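# Press the magnet-marked post's gauge pin and hold

## Task

Find the one post on the checking fixture that has a yellow magnet on it. Drive that post's gauge pin fully home and keep it fully in for at least one second (after that the spring is allowed to push it back out). Do not disturb the gauge pins on the other three posts, and do not move the magnet.

## Robot and tools

Robot: two UR20 arms, left_arm and right_arm, each carrying a Robotiq 2F-85 two-finger gripper and one wrist camera (cam_left_wrist and cam_right_wrist, both 896x504). In the scene frame, z points up, x points out across the table, the origin sits at table height midway between the arms, and left_arm is on the +y side. Calibrated bases: left_arm at (+0.060, +0.928, 0), right_arm at (-0.064, -0.817, 0). Gripper axes: the fingers extend along +z, open and close along y, and a camera block protrudes about 10 cm toward +x. end_effector_position is the spot between the closed pads; closed fingertips reach about 19 mm past it.

Frames: reported hand positions (metres), orientations and velocities, plus wrist camera poses, are given in that arm's own base frame. Every commanded offset, however, is measured along the current Hand target's own axes.

execute_actions(actions, cameras): actions is a list of actions; each action is a list of up to 15 rows, and each row is applied for 1/30 s. A short table keeps repeating its final row until the 15 steps are used. A row is always one flat list of 18 numbers in [-1, 1] covering both arms: left dx, dy, dz, rx, ry, rz, position, force_limit, speed, then the same nine for the right arm. The six pose numbers are an offset from the Hand target as it stood when the action began, not an absolute pose and not relative to the previous row. 1.0 equals 0.6 m of translation or 180 degrees; rx, ry, rz together form one rotation vector. Sending an offset again moves the hand further. Sending six zeros re-requests the current Hand target, which also ends a push. Gripper numbers are absolute commands: position +1 is fully open (85 mm), about -0.8 brings the pads together, and -1 closes until blocked. force_limit and speed both run -1 to +1 (speed -1 is roughly 20 mm/s, 0 about 85, +1 about 150). To leave a gripper alone, resend the exact numbers it last received. An empty actions list just returns state and images.

move(target, speed, blend, stop_force, zero, blocking, cameras): target is one 18-number row laid out as above, or a list of up to 15 such rows. Each row's offsets count from the Hand targets at the start of the move, not from the row before it. The hand follows a straight line and does not avoid obstacles. speed is in m/s, 0.002 to 4.2, default 0.25, given as one value or one per target. blend is a corner radius in metres, used with lists. stop_force, 6 to 120 N and shared by both arms, ends an arm's path once its wrist sensor detects that much push against the travel direction. It cannot be combined with blocking=false, and it is unreliable while the gripper is rotating. zero (default true) re-zeros moving arms before starting. The result adds a move: line giving the ending (done, off_target, moving, held, fault) and any limits hit (paced: command clipped; held: steps withheld). done only means the arm reached within 3 mm and 2 degrees of its target; it does not confirm contact.

wait(seconds 0-10) holds the current commands. stop brakes a running move. zoom_image(camera, region [x0,y0,x1,y1] in pixels, at most 504x504) enlarges part of the most recent image. zero_wrist_force(arm) tares that arm's sensor. finished_scene(scene) closes the scene and cannot be undone. read_manual only returns licence text.

Result lines: Hand target is the pose you last commanded after clipping, and it is the origin for the next offsets; the gripper often rests slightly short of it. Wrist force and Wrist torque are given in the end effector's axes, with a third line showing the peak since the last report. Joint velocities may read "within noise". object_status: 0 moving, 1 blocked while opening, 2 blocked while closing (a grip), 3 reached target or pads met. position_measured is in counts: 3 fully open, 230 pads touching. Time used tracks elapsed time. Orientation commands are clipped to within 32 degrees of the current measured orientation on each step.

Approach for this job: locate the magnet-marked post in the camera images (zoom if needed). Put one hand above its pin with the gripper closed, then press along the pin's axis slowly, using a modest stop_force. Keep the hand pressing for at least one second (wait), then back off in a separate move that has no stop_force. Keep the other pins and the magnet clear of the fingers and the camera block.

Things to avoid: the arms are stiff, so a target even slightly past a firm contact, or a fast touch, can produce a fault. A net force around 150 N, or contact torque at the joint limits (wrist joints 98.4 N m), freezes that arm for 10 s. Hard hits or presses between the two arms can fail the scene. Anything falling off the table fails the task. Keep paths away from each arm's own base, since passing near it can flip the shoulder. Long stretched holds or pushing at unreachable poses heat the motors and can lock the arm.

Each tool is called after "Call:" by a JSON object that holds its "method" and its "body".

## Session

Call:
{"method": "execute_actions", "body": {"actions": []}}

Scene clock: 0.00 s.
left_arm: end_effector_position=(+0.6452, +0.5338, +0.3687) position_measured=3 object_status=3 end_effector_quat_wxyz=(+0.054, +0.895, -0.431, +0.101) | right_arm: end_effector_position=(+1.0094, -0.4085, +0.1239) position_measured=3 object_status=3 end_effector_quat_wxyz=(+0.497, -0.362, -0.574, -0.541)
Joint positions: left_arm=[0.541 -1.507 2.094 -2.179 -1.799 -1.706] | right_arm=[2.693 -2.576 -1.22 -2.623 2.507 -0.374]
Joint velocities: within noise
Joint torques (N m): no reading
Motor temperatures (°C): left_arm=[24 36 26 39 35 34] | right_arm=[29 36 36 38 34 39]
Wrist force (N): no reading
Wrist torque (N m): no reading
Wrist force, peak (N): no reading
Hand target: left_arm +0.6452, +0.5338, +0.3687; +0.054, +0.895, -0.431, +0.101 | right_arm +1.0094, -0.4085, +0.1239; +0.497, -0.362, -0.574, -0.541
Tool commands: left_gripper/position=+1.0 left_gripper/force_limit=+1.0 left_gripper/speed=+1.0 right_gripper/position=+1.0 right_gripper/force_limit=+1.0 right_gripper/speed=+1.0

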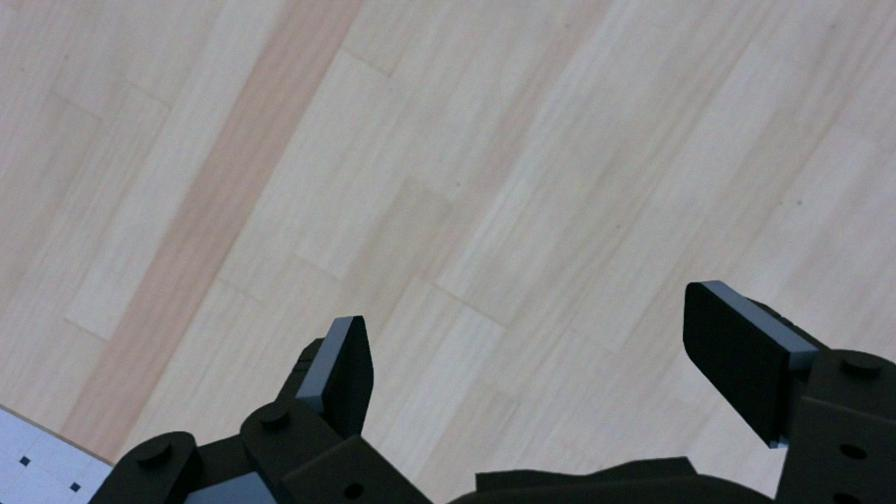

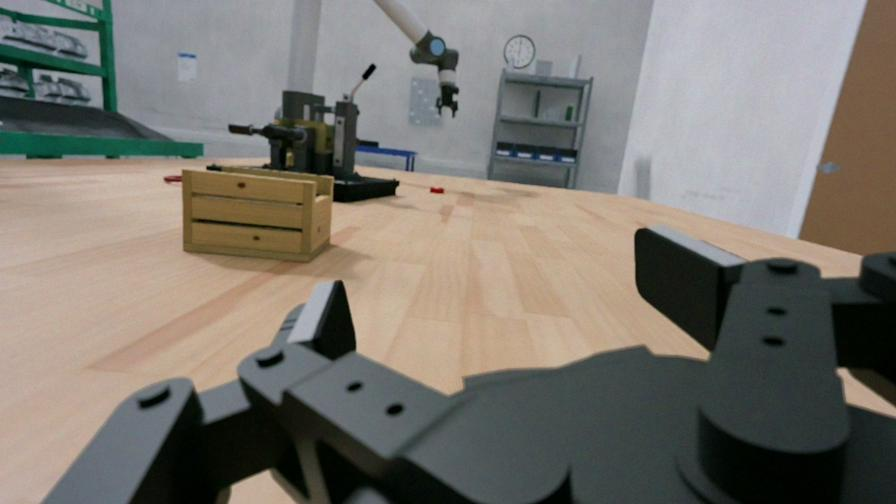

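Call:
{"method": "zoom_image", "body": {"camera": "cam_right_wrist", "region": [140, 40, 500, 280]}}

Call:
{"method": "move", "body": {"target": [-0.121,-0.385,-0.46,0,0,0,1,1,1,0,0,0,0,0,0,1,1,1], "speed": 0.4}}

Scaled by 1.400 from the camera's 896x504 image, which has a finer 1280x720 frame.

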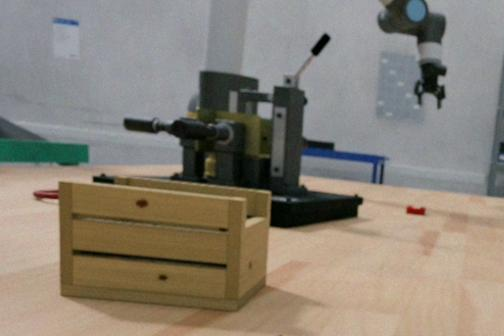

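Scene clock: 2.43 s.
left_arm: end_effector_position=(+0.7446, +0.7834, +0.6188) position_measured=3 object_status=3 end_effector_quat_wxyz=(+0.054, +0.895, -0.431, +0.101) | right_arm: end_effector_position=(+1.0094, -0.4085, +0.1239) position_measured=3 object_status=3 end_effector_quat_wxyz=(+0.497, -0.362, -0.574, -0.541)
Joint positions: left_arm=[0.695 -1.335 1.508 -1.729 -1.799 -1.548] | right_arm=[2.693 -2.576 -1.22 -2.623 2.507 -0.374]
Joint velocities: within noise
Joint torques (N m): left_arm=[16.79 -126.8 -131.55 -5.78 -5.91 2.76] | right_arm=[-2.26 243.24 73.17 -3.13 0.18 -0.43]
Motor temperatures (°C): left_arm=[24 36 26 39 35 34] | right_arm=[29 36 36 38 34 39]
Wrist force (N): left_arm=[0.0 -0.5 -0.1] | right_arm=[0.1 0.3 0.1]
Wrist torque (N m): left_arm=[-0.02 -0.03 -0.03] | right_arm=[0.05 -0.02 0.00]
Wrist force, peak (N): left_arm=[-0.8 -3.2 -3.2] | right_arm=[-0.3 0.4 0.4]
Hand target: left_arm +0.7446, +0.7835, +0.6189; +0.054, +0.895, -0.431, +0.101 | right_arm +1.0094, -0.4085, +0.1239; +0.497, -0.362, -0.574, -0.541
Off the commanded pose: left_arm 0.000 m, 0 deg | right_arm 0.000 m, 0 deg.
move: done
camera_calibration:
cam_left_wrist: T_world_to_cam=[[-0.854395, -0.519376, -0.0160802, 1.06985], [-0.518451, 0.849978, 0.0935224, -0.314516], [-0.0349055, 0.0882418, -0.995487, 0.698894], [0, 0, 0, 1]] pos_world=[0.775409, 0.761315, 0.742358]

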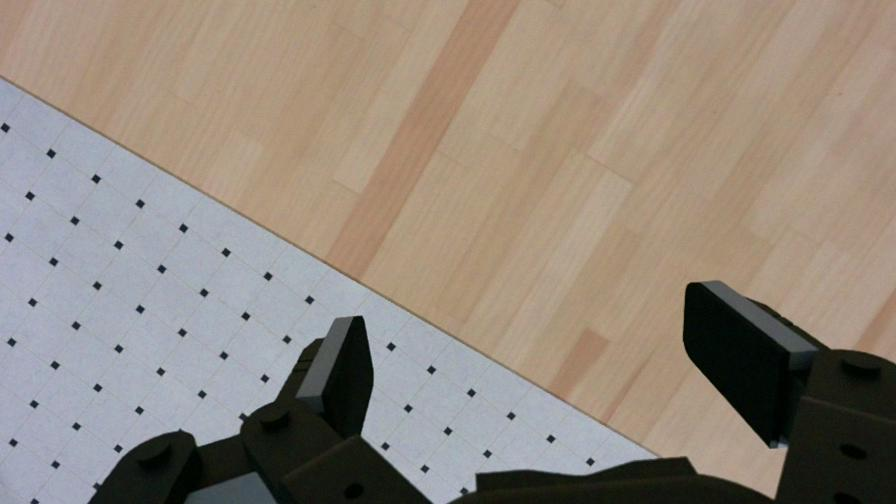

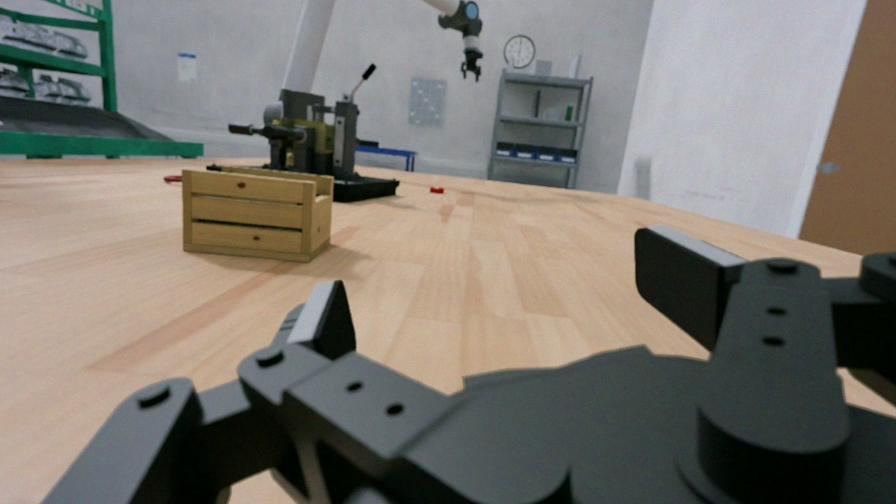

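Call:
{"method": "move", "body": {"target": [0.7625,0.886,0.1875,0,0,0,1,1,1,0.541,0.178,0.21,0,-0.14,0,1,1,1], "speed": 0.5}}

Call:
{"method": "move", "body": {"target": [0.7625,0.886,0.1875,0,0,0,1,1,1,0,0,0,0,0,0,1,1,1], "speed": 0.5}}

Scene clock: 5.43 s.
left_arm: end_effector_position=(+0.6225, +0.0839, +0.6180) position_measured=3 object_status=3 end_effector_quat_wxyz=(+0.054, +0.895, -0.431, +0.101) | right_arm: end_effector_position=(+1.0096, -0.3086, +0.4740) position_measured=3 object_status=3 end_effector_quat_wxyz=(-0.360, +0.471, +0.668, +0.449)
Joint positions: left_arm=[-0.097 -1.947 2.107 -1.886 -1.741 -2.355] | right_arm=[2.764 -2.071 -1.47 -2.044 2.59 0.34]
Joint velocities: within noise
Joint torques (N m): left_arm=[-11.76 -44.5 -86.43 -14.09 4.73 -4.5] | right_arm=[26.39 206.75 80.98 10.06 -1.33 3.68]
Motor temperatures (°C): left_arm=[24 36 26 39 35 34] | right_arm=[29 36 36 38 34 39]
Wrist force (N): left_arm=[-0.2 -0.4 0.0] | right_arm=[-0.3 0.4 0.5]
Wrist torque (N m): left_arm=[-0.16 0.02 -0.01] | right_arm=[0.43 0.37 0.09]
Wrist force, peak (N): left_arm=[-3.1 -3.8 -0.2] | right_arm=[-3.0 -1.2 -0.5]
Hand target: left_arm +0.6224, +0.0838, +0.6180; +0.054, +0.895, -0.431, +0.101 | right_arm +1.0096, -0.3086, +0.4741; -0.360, +0.471, +0.668, +0.449
Off the commanded pose: left_arm 0.000 m, 0 deg | right_arm 0.000 m, 0 deg.
move: done
camera_calibration:
cam_left_wrist: T_world_to_cam=[[-0.854395, -0.519376, -0.0160802, 0.602213], [-0.518451, 0.849978, 0.0935224, 0.216815], [-0.0349055, 0.0882418, -0.995487, 0.755561], [0, 0, 0, 1]] pos_world=[0.653309, 0.0618151, 0.741558]
cam_right_wrist: T_world_to_cam=[[0.990632, 0.0342238, 0.132204, -1.03556], [0.127273, -0.582309, -0.802943, 0.0819183], [0.0495037, 0.812247, -0.58121, 0.604215], [0, 0, 0, 1]] pos_world=[0.985518, -0.407629, 0.553856]

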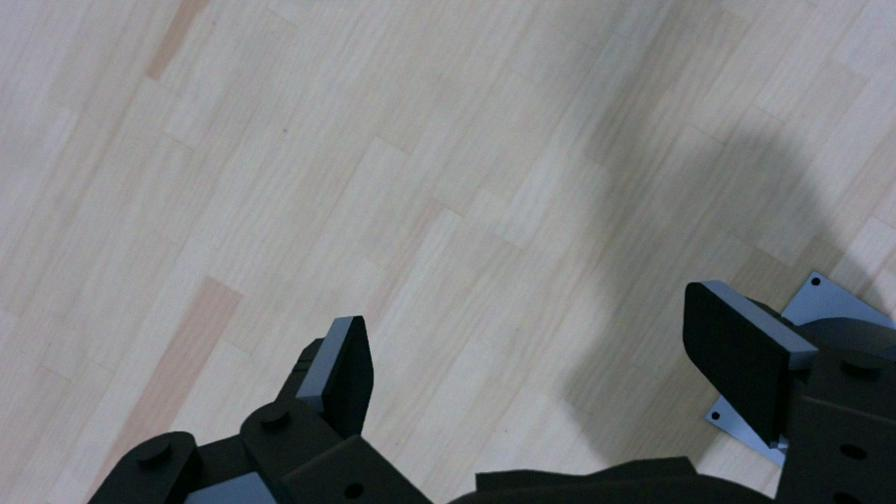

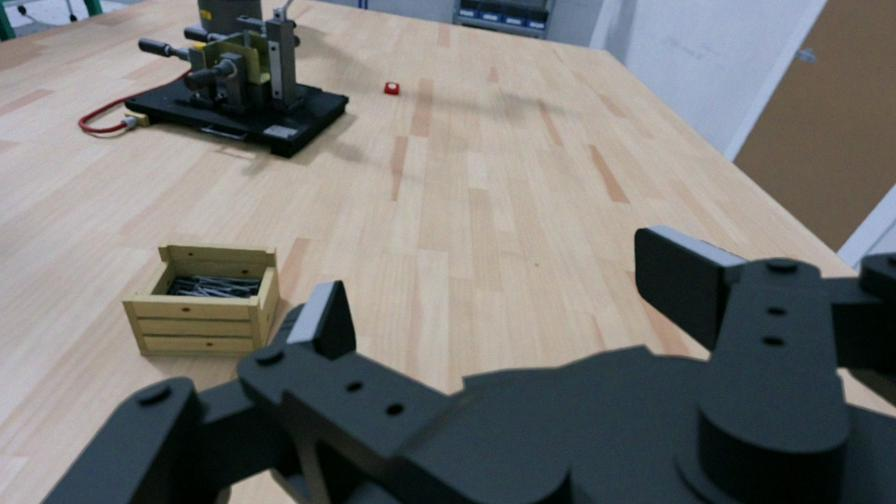

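Scene clock: 7.57 s.
left_arm: end_effector_position=(+0.5003, -0.6158, +0.6172) position_measured=3 object_status=3 end_effector_quat_wxyz=(+0.054, +0.895, -0.431, +0.101) | right_arm: end_effector_position=(+1.0096, -0.3086, +0.4741) position_measured=3 object_status=3 end_effector_quat_wxyz=(-0.360, +0.471, +0.668, +0.449)
Joint positions: left_arm=[-1.167 -1.776 2.012 -2.03 -1.519 -3.406] | right_arm=[2.764 -2.071 -1.47 -2.044 2.59 0.34]
Joint velocities: within noise
Joint torques (N m): left_arm=[-15.96 -21.97 -128.58 -13.99 6.13 -4.35] | right_arm=[14.99 205.12 95.5 8.54 -1.15 4.82]
Motor temperatures (°C): left_arm=[24 36 26 39 35 34] | right_arm=[29 36 36 38 34 39]
Wrist force (N): left_arm=[0.6 -0.8 -0.2] | right_arm=[-0.6 0.6 0.5]
Wrist torque (N m): left_arm=[-0.18 -0.09 0.04] | right_arm=[0.48 0.42 0.09]
Wrist force, peak (N): left_arm=[3.3 3.3 0.5] | right_arm=[-0.9 0.7 0.8]
Hand target: left_arm +0.5003, -0.6160, +0.6172; +0.054, +0.895, -0.431, +0.101 | right_arm +1.0096, -0.3086, +0.4741; -0.360, +0.471, +0.668, +0.449
Off the commanded pose: left_arm 0.000 m, 0 deg | right_arm 0.000 m, 0 deg.
move: done
camera_calibration:
cam_left_wrist: T_world_to_cam=[[-0.854391, -0.519383, -0.0160287, 0.134342], [-0.518456, 0.849984, 0.0934379, 0.748334], [-0.0349059, 0.0881427, -0.995496, 0.812185], [0, 0, 0, 1]] pos_world=[0.531109, -0.637885, 0.740758]
cam_right_wrist: T_world_to_cam=[[0.990626, 0.0341631, 0.132261, -1.03562], [0.127277, -0.582432, -0.802853, 0.0819535], [0.0496048, 0.812161, -0.581321, 0.604119], [0, 0, 0, 1]] pos_world=[0.985519, -0.40753, 0.553956]

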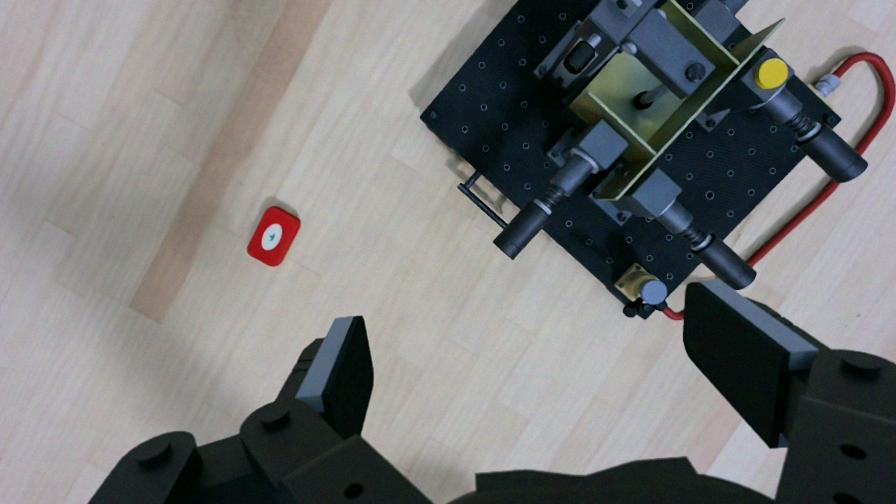

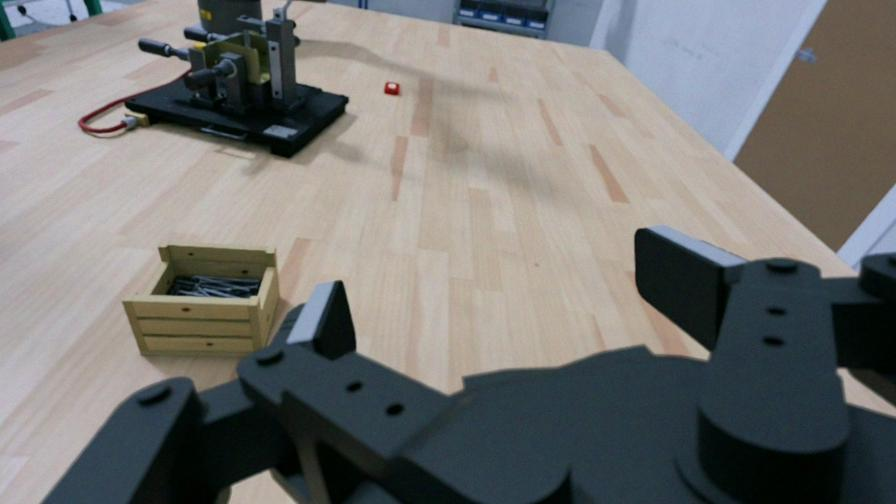

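Call:
{"method": "zoom_image", "body": {"camera": "cam_left_wrist", "region": [420, 0, 896, 330]}}

Call:
{"method": "zoom_image", "body": {"camera": "cam_right_wrist", "region": [60, 0, 400, 190]}}

Scaled by 1.059 from the camera's 896x504 image, which has a finer 1280x720 frame.

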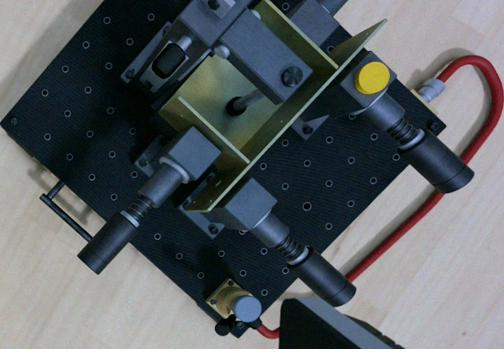

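Scaled by 1.482 from the camera's 896x504 image, which has a finer 1280x720 frame.

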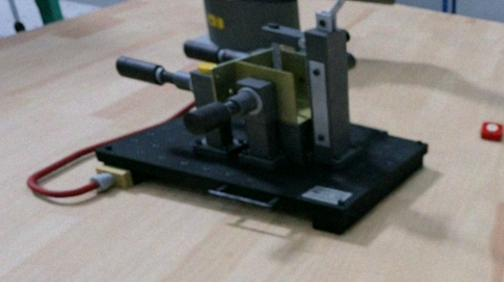

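Call:
{"method": "move", "body": {"target": [0.026,0.527,0.011,0,0,0,1,1,1,0,0,0,0,0,0,1,1,1], "speed": 0.4}}

Call:
{"method": "zoom_image", "body": {"camera": "cam_left_wrist", "region": [200, 0, 704, 340]}}

Call:
{"method": "zoom_image", "body": {"camera": "cam_right_wrist", "region": [60, 0, 400, 190]}}

Scene clock: 10.27 s.
left_arm: end_effector_position=(+0.2635, -0.8259, +0.6173) position_measured=3 object_status=3 end_effector_quat_wxyz=(+0.054, +0.895, -0.431, +0.101) | right_arm: end_effector_position=(+1.0096, -0.3086, +0.4741) position_measured=3 object_status=3 end_effector_quat_wxyz=(-0.360, +0.471, +0.668, +0.449)
Joint positions: left_arm=[-1.548 -1.68 1.927 -2.006 -1.44 -3.781] | right_arm=[2.764 -2.071 -1.47 -2.044 2.59 0.34]
Joint velocities: within noise
Joint torques (N m): left_arm=[-13.62 -54.58 -131.15 -7.35 6.55 -5.33] | right_arm=[18.14 201.02 102.37 8.52 -0.32 5.1]
Motor temperatures (°C): left_arm=[24 36 26 39 35 34] | right_arm=[29 36 36 38 34 39]
Wrist force (N): left_arm=[0.2 -0.8 -0.2] | right_arm=[-0.5 0.6 0.6]
Wrist torque (N m): left_arm=[-0.11 -0.04 0.05] | right_arm=[0.49 0.40 0.09]
Wrist force, peak (N): left_arm=[0.2 -5.1 -0.1] | right_arm=[-0.3 1.1 0.7]
Hand target: left_arm +0.2634, -0.8261, +0.6173; +0.054, +0.895, -0.431, +0.101 | right_arm +1.0096, -0.3086, +0.4741; -0.360, +0.471, +0.668, +0.449
Off the commanded pose: left_arm 0.000 m, 0 deg | right_arm 0.000 m, 0 deg.
move: done
camera_calibration:
cam_left_wrist: T_world_to_cam=[[-0.854395, -0.519376, -0.0160802, -0.177054], [-0.518451, 0.849978, 0.0935224, 0.804066], [-0.0349055, 0.0882418, -0.995487, 0.822615], [0, 0, 0, 1]] pos_world=[0.294309, -0.847985, 0.740858]
cam_right_wrist: T_world_to_cam=[[0.990614, 0.0342218, 0.132339, -1.03563], [0.127374, -0.582431, -0.802839, 0.0818498], [0.0496037, 0.81216, -0.581323, 0.604121], [0, 0, 0, 1]] pos_world=[0.985519, -0.40753, 0.553956]

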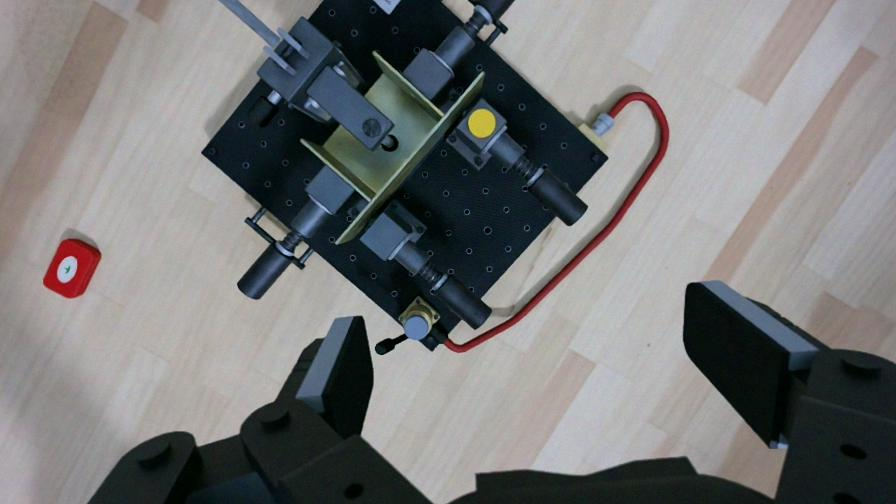

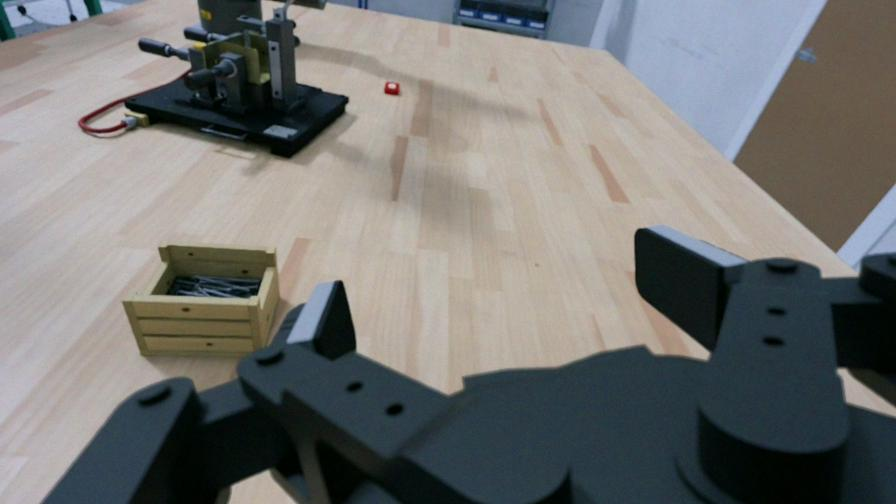

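Scaled by 1.000.

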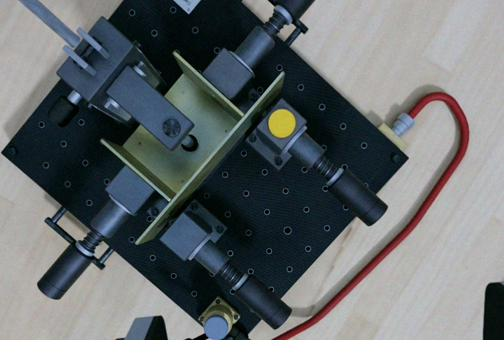

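Scaled by 1.482 from the camera's 896x504 image, which has a finer 1280x720 frame.

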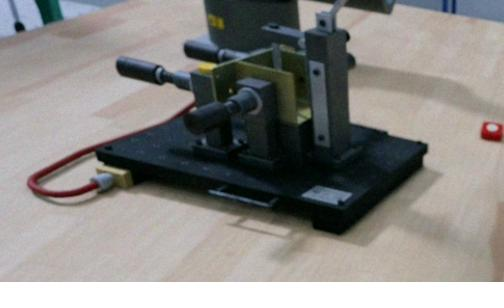

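Call:
{"method": "move", "body": {"target": [-0.129,0.280,0.3445,0.0295,-0.0687,-0.2296,-1,-1,0,0,0,0,0,0,0,1,1,1], "speed": 0.4}}

Scene clock: 14.17 s.
left_arm: end_effector_position=(+0.1126, -0.9097, +0.4001) position_measured=232 object_status=3 end_effector_quat_wxyz=(+0.000, +0.996, -0.086, +0.000) | right_arm: end_effector_position=(+1.0096, -0.3086, +0.4741) position_measured=3 object_status=3 end_effector_quat_wxyz=(-0.360, +0.471, +0.668, +0.449)
Joint positions: left_arm=[-1.669 -1.455 1.965 -2.08 -1.571 -4.638] | right_arm=[2.764 -2.071 -1.47 -2.044 2.59 0.34]
Joint velocities: within noise
Joint torques (N m): left_arm=[-19.62 -92.63 -73.09 -13.13 -4.35 -4.27] | right_arm=[20.23 192.58 99.23 7.85 1.2 5.35]
Motor temperatures (°C): left_arm=[24 36 26 39 35 34] | right_arm=[29 36 36 37 34 39]
Wrist force (N): left_arm=[0.1 -0.1 0.0] | right_arm=[-0.4 0.6 0.7]
Wrist torque (N m): left_arm=[-0.09 -0.12 -0.01] | right_arm=[0.49 0.39 0.09]
Wrist force, peak (N): left_arm=[0.8 -2.7 -2.4] | right_arm=[-0.7 0.9 0.9]
Hand target: left_arm +0.1126, -0.9098, +0.4000; +0.000, +0.996, -0.086, +0.000 | right_arm +1.0096, -0.3086, +0.4741; -0.360, +0.471, +0.668, +0.449
Off the commanded pose: left_arm 0.000 m, 0 deg | right_arm 0.000 m, 0 deg.
move: done
camera_calibration:
cam_left_wrist: T_world_to_cam=[[-0.297057, -0.954855, 0.0030417, -0.819595], [-0.905445, 0.282694, 0.316629, 0.25571], [-0.303195, 0.0913026, -0.948545, 0.622793], [0, 0, 0, 1]] pos_world=[0.176893, -0.911745, 0.512275]
cam_right_wrist: T_world_to_cam=[[0.990614, 0.0342218, 0.132339, -1.03563], [0.127374, -0.582431, -0.802839, 0.0818498], [0.0496037, 0.81216, -0.581323, 0.604121], [0, 0, 0, 1]] pos_world=[0.985519, -0.40753, 0.553956]

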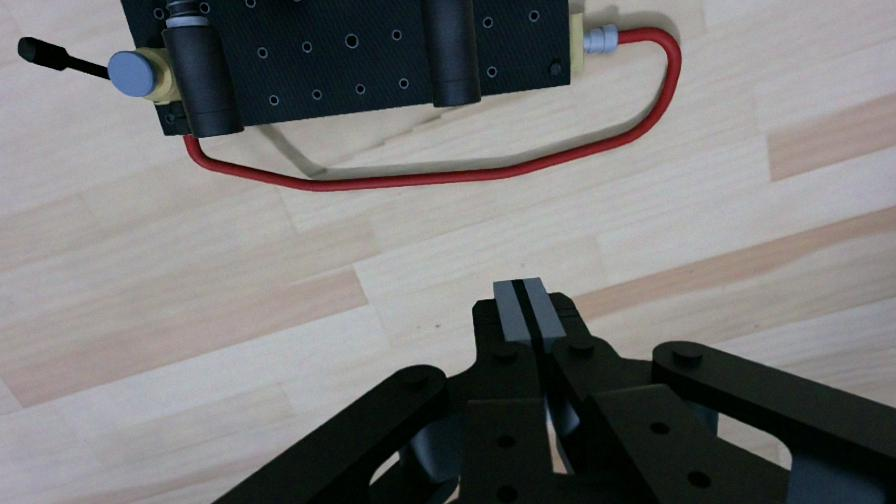

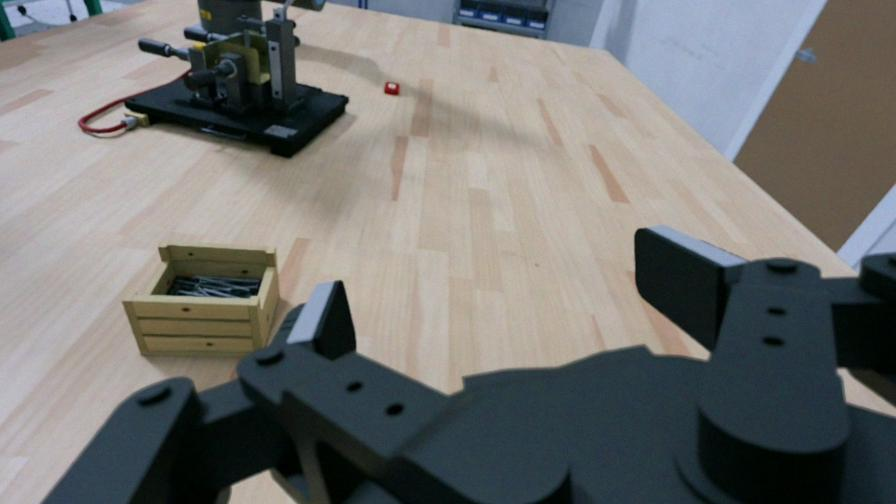

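Call:
{"method": "move", "body": {"target": [0,-0.008,0.378,0,0,0,-1,-1,0,0,0,0,0,0,0,1,1,1], "speed": 0.3}}

Call:
{"method": "zoom_image", "body": {"camera": "cam_left_wrist", "region": [300, 0, 700, 350]}}

Call:
{"method": "zoom_image", "body": {"camera": "cam_right_wrist", "region": [60, 0, 400, 190]}}

Scene clock: 16.60 s.
left_arm: end_effector_position=(+0.1133, -0.9048, +0.1734) position_measured=232 object_status=3 end_effector_quat_wxyz=(+0.000, +0.996, -0.086, +0.000) | right_arm: end_effector_position=(+1.0096, -0.3086, +0.4741) position_measured=3 object_status=3 end_effector_quat_wxyz=(-0.360, +0.471, +0.668, +0.449)
Joint positions: left_arm=[-1.668 -1.273 2.129 -2.426 -1.571 -4.638] | right_arm=[2.764 -2.071 -1.47 -2.044 2.59 0.34]
Joint velocities: within noise
Joint torques (N m): left_arm=[17.59 -111.96 -56.52 -12.91 0.73 2.25] | right_arm=[16.79 196.11 99.5 8.09 1.81 4.53]
Motor temperatures (°C): left_arm=[24 36 26 39 35 34] | right_arm=[29 36 36 37 34 39]
Wrist force (N): left_arm=[-0.2 -0.1 -0.2] | right_arm=[-0.6 1.0 0.5]
Wrist torque (N m): left_arm=[-0.09 -0.06 0.02] | right_arm=[0.56 0.41 0.09]
Wrist force, peak (N): left_arm=[0.1 0.3 -4.0] | right_arm=[-0.6 0.8 0.9]
Hand target: left_arm +0.1134, -0.9048, +0.1732; +0.000, +0.996, -0.086, +0.000 | right_arm +1.0096, -0.3086, +0.4741; -0.360, +0.471, +0.668, +0.449
Off the commanded pose: left_arm 0.000 m, 0 deg | right_arm 0.000 m, 0 deg.
move: done
camera_calibration:
cam_left_wrist: T_world_to_cam=[[-0.296844, -0.954921, 0.00309678, -0.814132], [-0.905484, 0.282503, 0.316688, 0.326588], [-0.303287, 0.0912029, -0.948525, 0.407349], [0, 0, 0, 1]] pos_world=[0.177594, -0.906845, 0.285475]
cam_right_wrist: T_world_to_cam=[[0.990614, 0.0342218, 0.132339, -1.03563], [0.127374, -0.582431, -0.802839, 0.0818498], [0.0496037, 0.81216, -0.581323, 0.604121], [0, 0, 0, 1]] pos_world=[0.985519, -0.40753, 0.553956]

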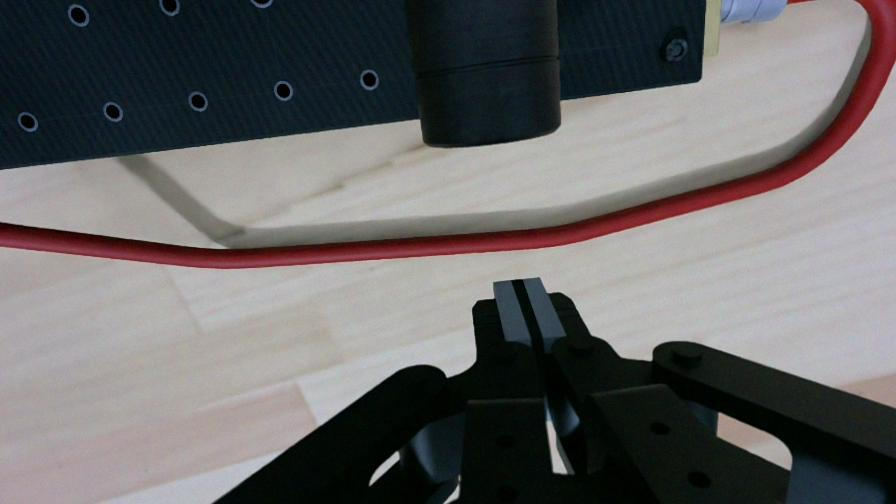

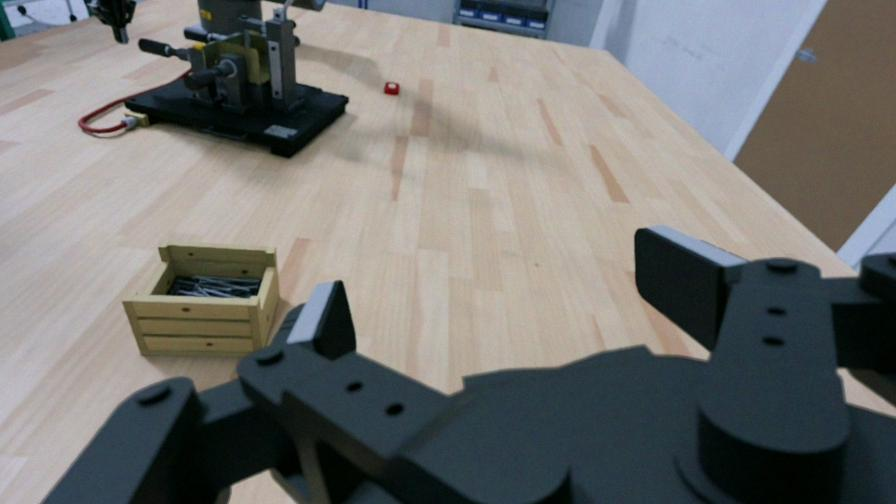

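Scaled by 1.260 from the camera's 896x504 image, which has a finer 1280x720 frame.

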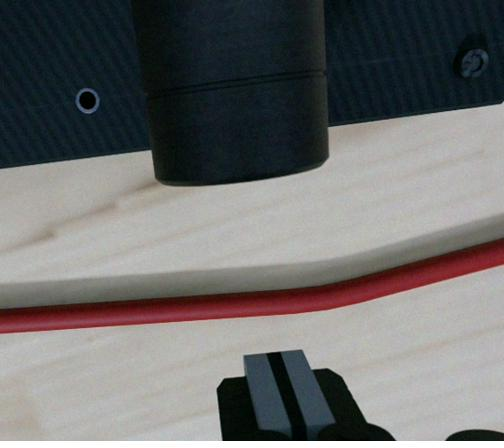

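Scaled by 1.482 from the camera's 896x504 image, which has a finer 1280x720 frame.

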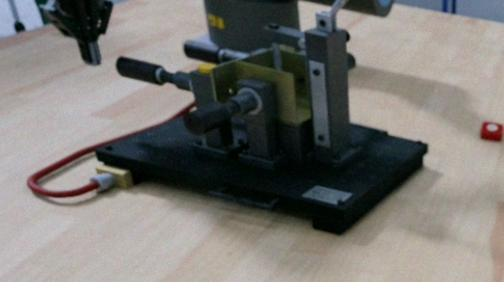

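Call:
{"method": "move", "body": {"target": [0.05,-0.0067,0,0,0,0,-1,-1,0,0,0,0,0,0,0,1,1,1], "speed": 0.2, "cameras": []}}

Call:
{"method": "move", "body": {"target": [0.06,0,0,0,0,0,-1,-1,0,0,0,0,0,0,0,1,1,1], "speed": 0.02, "stop_force": 8}}

Call:
{"method": "zoom_image", "body": {"camera": "cam_left_wrist", "region": [300, 0, 700, 350]}}

Scene clock: 17.93 s.
left_arm: end_effector_position=(+0.1435, -0.9060, +0.1732) position_measured=232 object_status=3 end_effector_quat_wxyz=(+0.000, +0.996, -0.086, +0.000) | right_arm: end_effector_position=(+1.0096, -0.3086, +0.4741) position_measured=3 object_status=3 end_effector_quat_wxyz=(-0.360, +0.471, +0.668, +0.449)
Joint positions: left_arm=[-1.635 -1.268 2.122 -2.423 -1.571 -4.604] | right_arm=[2.764 -2.071 -1.47 -2.044 2.59 0.34]
Joint velocities: within noise
Joint torques (N m): left_arm=[24.98 -113.55 -99.56 -6.6 2.84 1.13] | right_arm=[15.92 194.38 96.05 6.97 2.03 4.38]
Motor temperatures (°C): left_arm=[24 36 26 39 35 34] | right_arm=[29 36 36 37 34 39]
Wrist force (N): left_arm=[-0.3 -0.1 0.2] | right_arm=[-0.3 0.6 0.6]
Wrist torque (N m): left_arm=[-0.11 -0.03 0.04] | right_arm=[0.48 0.37 0.09]
Wrist force, peak (N): left_arm=[-1.1 -0.3 0.2] | right_arm=[-0.7 0.8 0.8]
Hand target: left_arm +0.1436, -0.9060, +0.1732; +0.000, +0.996, -0.086, +0.000 | right_arm +1.0096, -0.3086, +0.4741; -0.360, +0.471, +0.668, +0.449
Off the commanded pose: left_arm 0.000 m, 0 deg | right_arm 0.000 m, 0 deg.
move: done
No camera images: "cameras" was empty.

Scene clock: 19.73 s.
left_arm: end_effector_position=(+0.1539, -0.9078, +0.1732) position_measured=232 object_status=3 end_effector_quat_wxyz=(+0.000, +0.996, -0.086, +0.000) | right_arm: end_effector_position=(+1.0096, -0.3086, +0.4741) position_measured=3 object_status=3 end_effector_quat_wxyz=(-0.360, +0.471, +0.668, +0.449)
Joint positions: left_arm=[-1.623 -1.265 2.117 -2.422 -1.571 -4.592] | right_arm=[2.764 -2.071 -1.47 -2.044 2.59 0.34]
Joint velocities: within noise
Joint torques (N m): left_arm=[-13.41 -163.7 -56.89 -12.1 -1.31 -4.05] | right_arm=[14.86 194.85 98.05 6.96 3.1 4.82]
Motor temperatures (°C): left_arm=[24 36 26 39 35 34] | right_arm=[29 36 36 37 34 39]
Wrist force (N): left_arm=[-1.4 0.6 -0.3] | right_arm=[-0.3 0.7 0.4]
Wrist torque (N m): left_arm=[-0.06 -0.12 0.04] | right_arm=[0.49 0.36 0.09]
Wrist force, peak (N): left_arm=[-6.4 -0.4 -0.4] | right_arm=[-0.3 0.9 1.1]
Hand target: left_arm +0.1539, -0.9078, +0.1732; +0.000, +0.996, -0.086, +0.000 (not the last commanded pose) | right_arm +1.0096, -0.3086, +0.4741; -0.360, +0.471, +0.668, +0.449
Off the commanded pose: left_arm 0.026 m, 0 deg | right_arm 0.000 m, 0 deg.
move: contact (left_arm)
camera_calibration:
cam_left_wrist: T_world_to_cam=[[-0.296858, -0.954917, 0.00296936, -0.804836], [-0.90551, 0.282484, 0.316629, 0.364116], [-0.303194, 0.0913053, -0.948545, 0.419879], [0, 0, 0, 1]] pos_world=[0.218093, -0.909745, 0.285374]
cam_right_wrist: T_world_to_cam=[[0.990614, 0.0342218, 0.132339, -1.03563], [0.127374, -0.582431, -0.802839, 0.0818498], [0.0496037, 0.81216, -0.581323, 0.604121], [0, 0, 0, 1]] pos_world=[0.985519, -0.40753, 0.553956]

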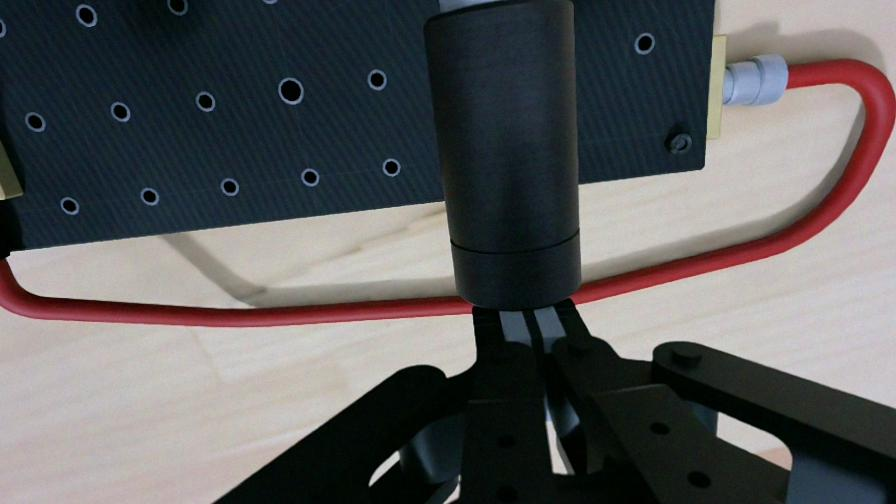

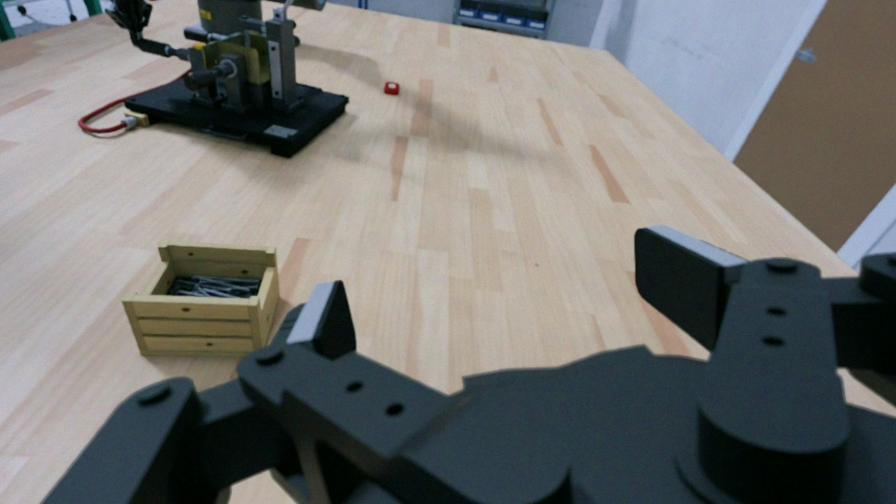

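Scaled by 1.260 from the camera's 896x504 image, which has a finer 1280x720 frame.

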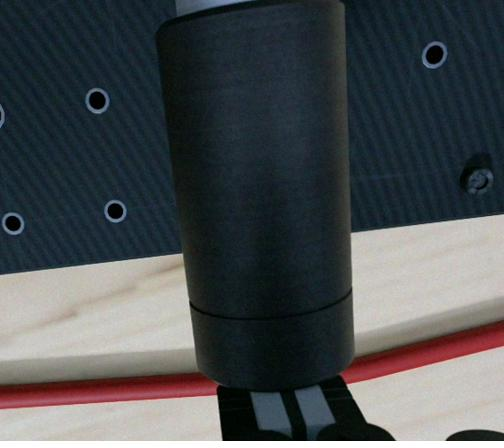

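Call:
{"method": "move", "body": {"target": [0.02,0,0,0,0,0,-1,-1,0,0,0,0,0,0,0,1,1,1], "speed": 0.03, "stop_force": 80, "zero": false, "cameras": []}}

Call:
{"method": "move", "body": {"target": [0.06,0,0,0,0,0,-1,-1,0,0,0,0,0,0,0,1,1,1], "speed": 0.03, "stop_force": 80, "zero": false}}

Scene clock: 21.60 s.
left_arm: end_effector_position=(+0.1657, -0.9098, +0.1732) position_measured=232 object_status=3 end_effector_quat_wxyz=(+0.000, +0.996, -0.086, +0.000) | right_arm: end_effector_position=(+1.0096, -0.3086, +0.4741) position_measured=3 object_status=3 end_effector_quat_wxyz=(-0.360, +0.471, +0.668, +0.449)
Joint positions: left_arm=[-1.61 -1.261 2.111 -2.42 -1.571 -4.579] | right_arm=[2.764 -2.071 -1.47 -2.044 2.59 0.34]
Joint velocities: within noise
Joint torques (N m): left_arm=[23.25 -114.91 -99.3 -8.88 2.81 3.17] | right_arm=[14.95 193.54 94.26 6.89 3.35 4.65]
Motor temperatures (°C): left_arm=[24 36 26 39 35 34] | right_arm=[29 36 36 37 34 39]
Wrist force (N): left_arm=[-10.7 -2.7 -0.4] | right_arm=[-0.4 0.7 0.7]
Wrist torque (N m): left_arm=[-0.11 -0.05 -0.02] | right_arm=[0.50 0.38 0.09]
Wrist force, peak (N): left_arm=[-11.1 -2.2 -1.5] | right_arm=[-0.5 0.9 0.9]
Hand target: left_arm +0.1657, -0.9098, +0.1732; +0.000, +0.996, -0.086, +0.000 | right_arm +1.0096, -0.3086, +0.4741; -0.360, +0.471, +0.668, +0.449
Off the commanded pose: left_arm 0.000 m, 0 deg | right_arm 0.000 m, 0 deg.
move: done
No camera images: "cameras" was empty.

Scene clock: 22.67 s.
left_arm: end_effector_position=(+0.1725, -0.9109, +0.1730) position_measured=232 object_status=3 end_effector_quat_wxyz=(-0.001, +0.996, -0.085, -0.001) | right_arm: end_effector_position=(+1.0096, -0.3086, +0.4741) position_measured=3 object_status=3 end_effector_quat_wxyz=(-0.360, +0.471, +0.668, +0.449)
Joint positions: left_arm=[-1.601 -1.259 2.107 -2.418 -1.574 -4.572] | right_arm=[2.764 -2.071 -1.47 -2.044 2.59 0.34]
Joint velocities: within noise
Joint torques (N m): left_arm=[7.48 -135.49 -77.61 -9.46 1.64 0.8] | right_arm=[12.44 194.76 91.87 7.1 3.53 4.71]
Motor temperatures (°C): left_arm=[24 36 26 39 35 34] | right_arm=[29 36 36 37 34 39]
Wrist force (N): left_arm=[-12.3 -1.1 -0.1] | right_arm=[-0.7 0.6 0.4]
Wrist torque (N m): left_arm=[-0.09 0.01 0.01] | right_arm=[0.48 0.43 0.09]
Wrist force, peak (N): left_arm=[-143.0 -19.1 -28.6] | right_arm=[-0.6 0.9 0.7]
Hand target: left_arm +0.1725, -0.9109, +0.1730; -0.001, +0.996, -0.085, -0.001 (not the last commanded pose) | right_arm +1.0096, -0.3086, +0.4741; -0.360, +0.471, +0.668, +0.449
Tool commands: left_gripper/position=-1.0 left_gripper/force_limit=-1.0 left_gripper/speed=+0.003922 right_gripper/position=+1.0 right_gripper/force_limit=+1.0 right_gripper/speed=+1.0
Off the commanded pose: left_arm 0.029 m, 0 deg | right_arm 0.000 m, 0 deg.
FORCE FAULT: contact force on the left arm reached its limit, and that arm stopped. The contact can be on any part of that arm, not only on its tool. That arm's remaining commands of this call were not run. That arm is still stopped at the end of this call. That arm stays stopped for about 9 more seconds. Until then a move that you send moves the other arm only, and its call returns only when the move has ended. Once the stop has ended, the next robot result says so. If the stop ends while you think or write, that arm runs what you send next, counted from a new Hand target: where the arm stands when the stop ends. While its stop runs, that arm takes no new command, but its gripper still runs the gripper command that each later call begins with. Until it ends, the stop uses up actions while you think or wait. An arm that is not stopped still takes commands.
move: fault (left_arm; stop_force had ended the path)
camera_calibration:
cam_left_wrist: T_world_to_cam=[[-0.295149, -0.955445, 0.00329471, -0.803164], [-0.905159, 0.280716, 0.319196, 0.379816], [-0.305899, 0.0912282, -0.947683, 0.425845], [0, 0, 0, 1]] pos_world=[0.237005, -0.912849, 0.284977]
cam_right_wrist: T_world_to_cam=[[0.990614, 0.0342218, 0.132339, -1.03563], [0.127374, -0.582431, -0.802839, 0.0818498], [0.0496037, 0.81216, -0.581323, 0.604121], [0, 0, 0, 1]] pos_world=[0.985519, -0.40753, 0.553956]

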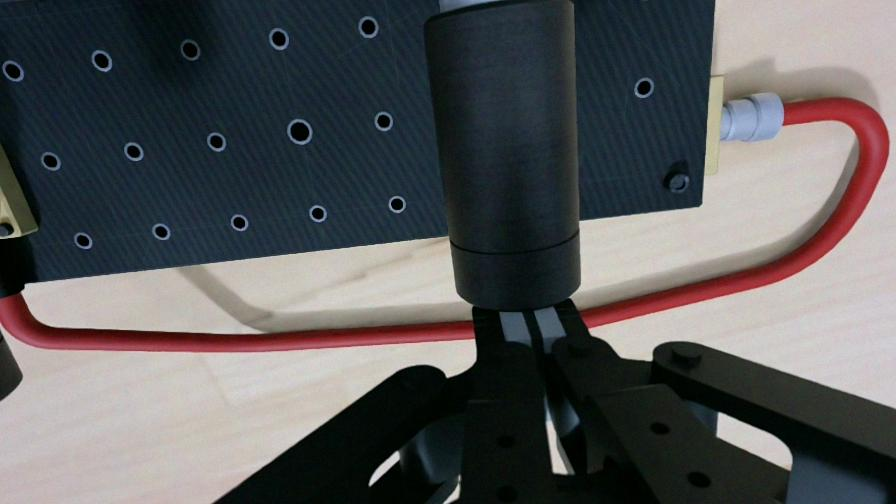

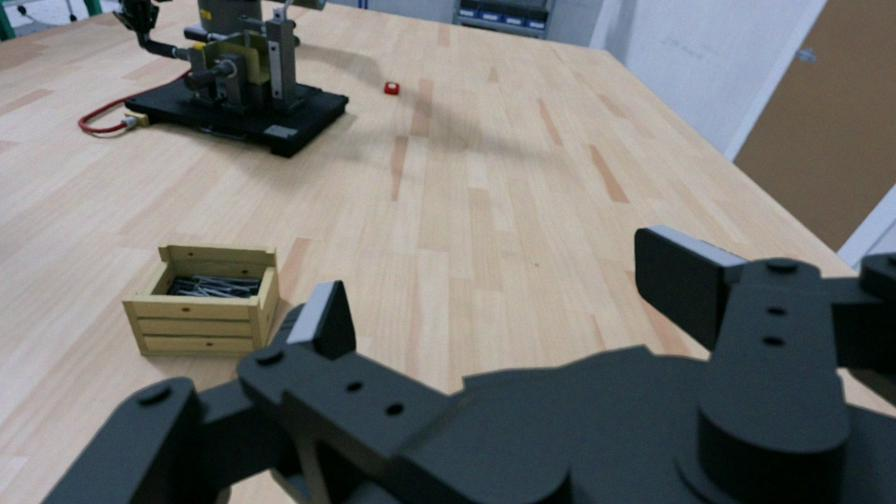

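Call:
{"method": "wait", "body": {"seconds": 9.5, "cameras": []}}

Call:
{"method": "move", "body": {"target": [-0.045,0,0,0,0,0,-1,-1,0,0,0,0,0,0,0,1,1,1], "speed": 0.1}}

Scene clock: 32.47 s.
left_arm: end_effector_position=(+0.1725, -0.9109, +0.1730) position_measured=232 object_status=3 end_effector_quat_wxyz=(-0.001, +0.996, -0.085, -0.001) | right_arm: end_effector_position=(+1.0096, -0.3086, +0.4741) position_measured=3 object_status=3 end_effector_quat_wxyz=(-0.360, +0.471, +0.668, +0.449)
Joint positions: left_arm=[-1.601 -1.259 2.107 -2.418 -1.574 -4.572] | right_arm=[2.764 -2.071 -1.47 -2.044 2.59 0.34]
Joint velocities: within noise
Joint torques (N m): left_arm=[9.8 -141.5 -78.08 -9.01 0.86 -0.08] | right_arm=[13.66 189.83 86.21 6.19 5.61 3.98]
Motor temperatures (°C): left_arm=[24 36 26 39 35 34] | right_arm=[28 36 36 37 34 39]
Wrist force (N): left_arm=[-12.3 -1.3 -0.4] | right_arm=[-0.8 0.6 0.5]
Wrist torque (N m): left_arm=[-0.14 0.02 0.01] | right_arm=[0.47 0.45 0.09]
Wrist force, peak (N): left_arm=[-12.5 -1.3 -0.7] | right_arm=[-0.5 0.7 1.2]
Hand target: left_arm +0.1725, -0.9109, +0.1730; -0.001, +0.996, -0.085, -0.001 (not the last commanded pose) | right_arm +1.0096, -0.3086, +0.4741; -0.360, +0.471, +0.668, +0.449
Tool commands: left_gripper/position=-1.0 left_gripper/force_limit=-1.0 left_gripper/speed=+0.003922 right_gripper/position=+1.0 right_gripper/force_limit=+1.0 right_gripper/speed=+1.0
Off the commanded pose: left_arm 0.029 m, 0 deg | right_arm 0.000 m, 0 deg.
FORCE FAULT, CONTINUED: the left arm's stop, for the force fault that an earlier result reported, is over. The rest of the stop counts as 19 of the actions that you can send in this scene. During its stop the left arm's controller moved it back a little. That arm's target is now where it stood when the stop ended, not its last command. That arm accepts commands again.
wait: 9.50 s; at rest from the start
No camera images: "cameras" was empty.

Scene clock: 33.30 s.
left_arm: end_effector_position=(+0.1460, -0.9064, +0.1730) position_measured=232 object_status=3 end_effector_quat_wxyz=(-0.001, +0.996, -0.085, -0.001) | right_arm: end_effector_position=(+1.0096, -0.3086, +0.4741) position_measured=3 object_status=3 end_effector_quat_wxyz=(-0.360, +0.471, +0.668, +0.449)
Joint positions: left_arm=[-1.631 -1.267 2.12 -2.422 -1.574 -4.602] | right_arm=[2.764 -2.071 -1.47 -2.044 2.59 0.34]
Joint velocities: within noise
Joint torques (N m): left_arm=[-15.96 -165.13 -48.47 -13.15 -0.79 -5.45] | right_arm=[11.84 187.6 88.1 6.35 6.11 3.11]
Motor temperatures (°C): left_arm=[24 36 26 39 35 34] | right_arm=[28 36 36 37 34 39]
Wrist force (N): left_arm=[-3.9 8.0 -0.1] | right_arm=[-0.5 0.6 0.6]
Wrist torque (N m): left_arm=[1.35 0.63 0.04] | right_arm=[0.48 0.40 0.08]
Wrist force, peak (N): left_arm=[-11.6 9.6 0.1] | right_arm=[-0.6 0.7 0.9]
Hand target: left_arm +0.1459, -0.9063, +0.1731; -0.001, +0.996, -0.085, -0.001 | right_arm +1.0096, -0.3086, +0.4741; -0.360, +0.471, +0.668, +0.449
Off the commanded pose: left_arm 0.000 m, 0 deg | right_arm 0.000 m, 0 deg.
move: done
camera_calibration:
cam_left_wrist: T_world_to_cam=[[-0.295149, -0.955445, 0.00329471, -0.806561], [-0.905159, 0.280716, 0.319196, 0.354596], [-0.305899, 0.0912282, -0.947683, 0.417444], [0, 0, 0, 1]] pos_world=[0.210605, -0.908249, 0.285077]
cam_right_wrist: T_world_to_cam=[[0.990614, 0.0342218, 0.132339, -1.03563], [0.127374, -0.582431, -0.802839, 0.0818498], [0.0496037, 0.81216, -0.581323, 0.604121], [0, 0, 0, 1]] pos_world=[0.985519, -0.40753, 0.553956]

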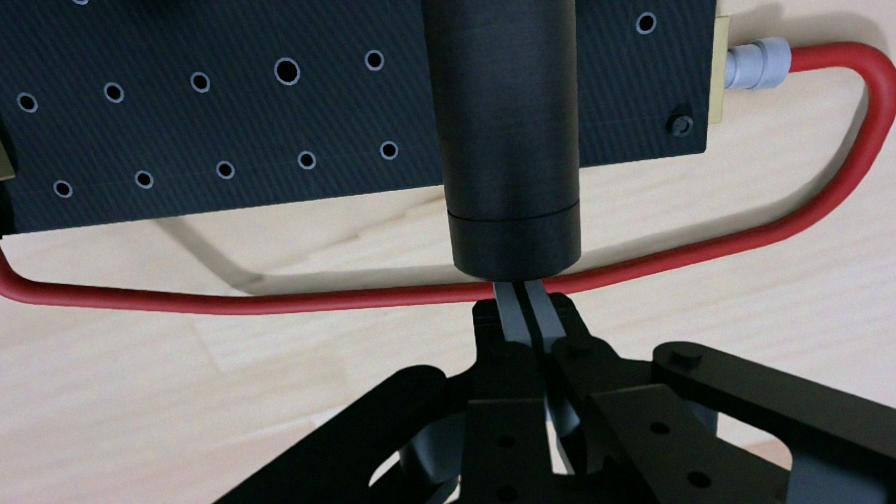

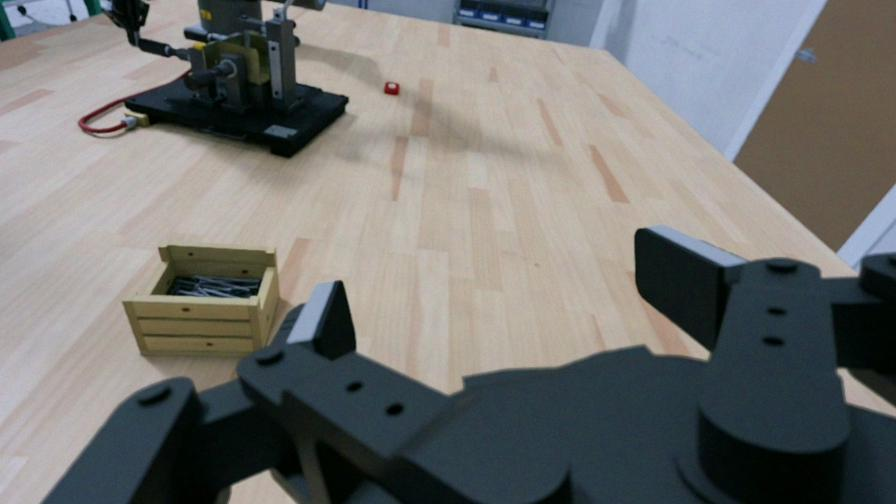

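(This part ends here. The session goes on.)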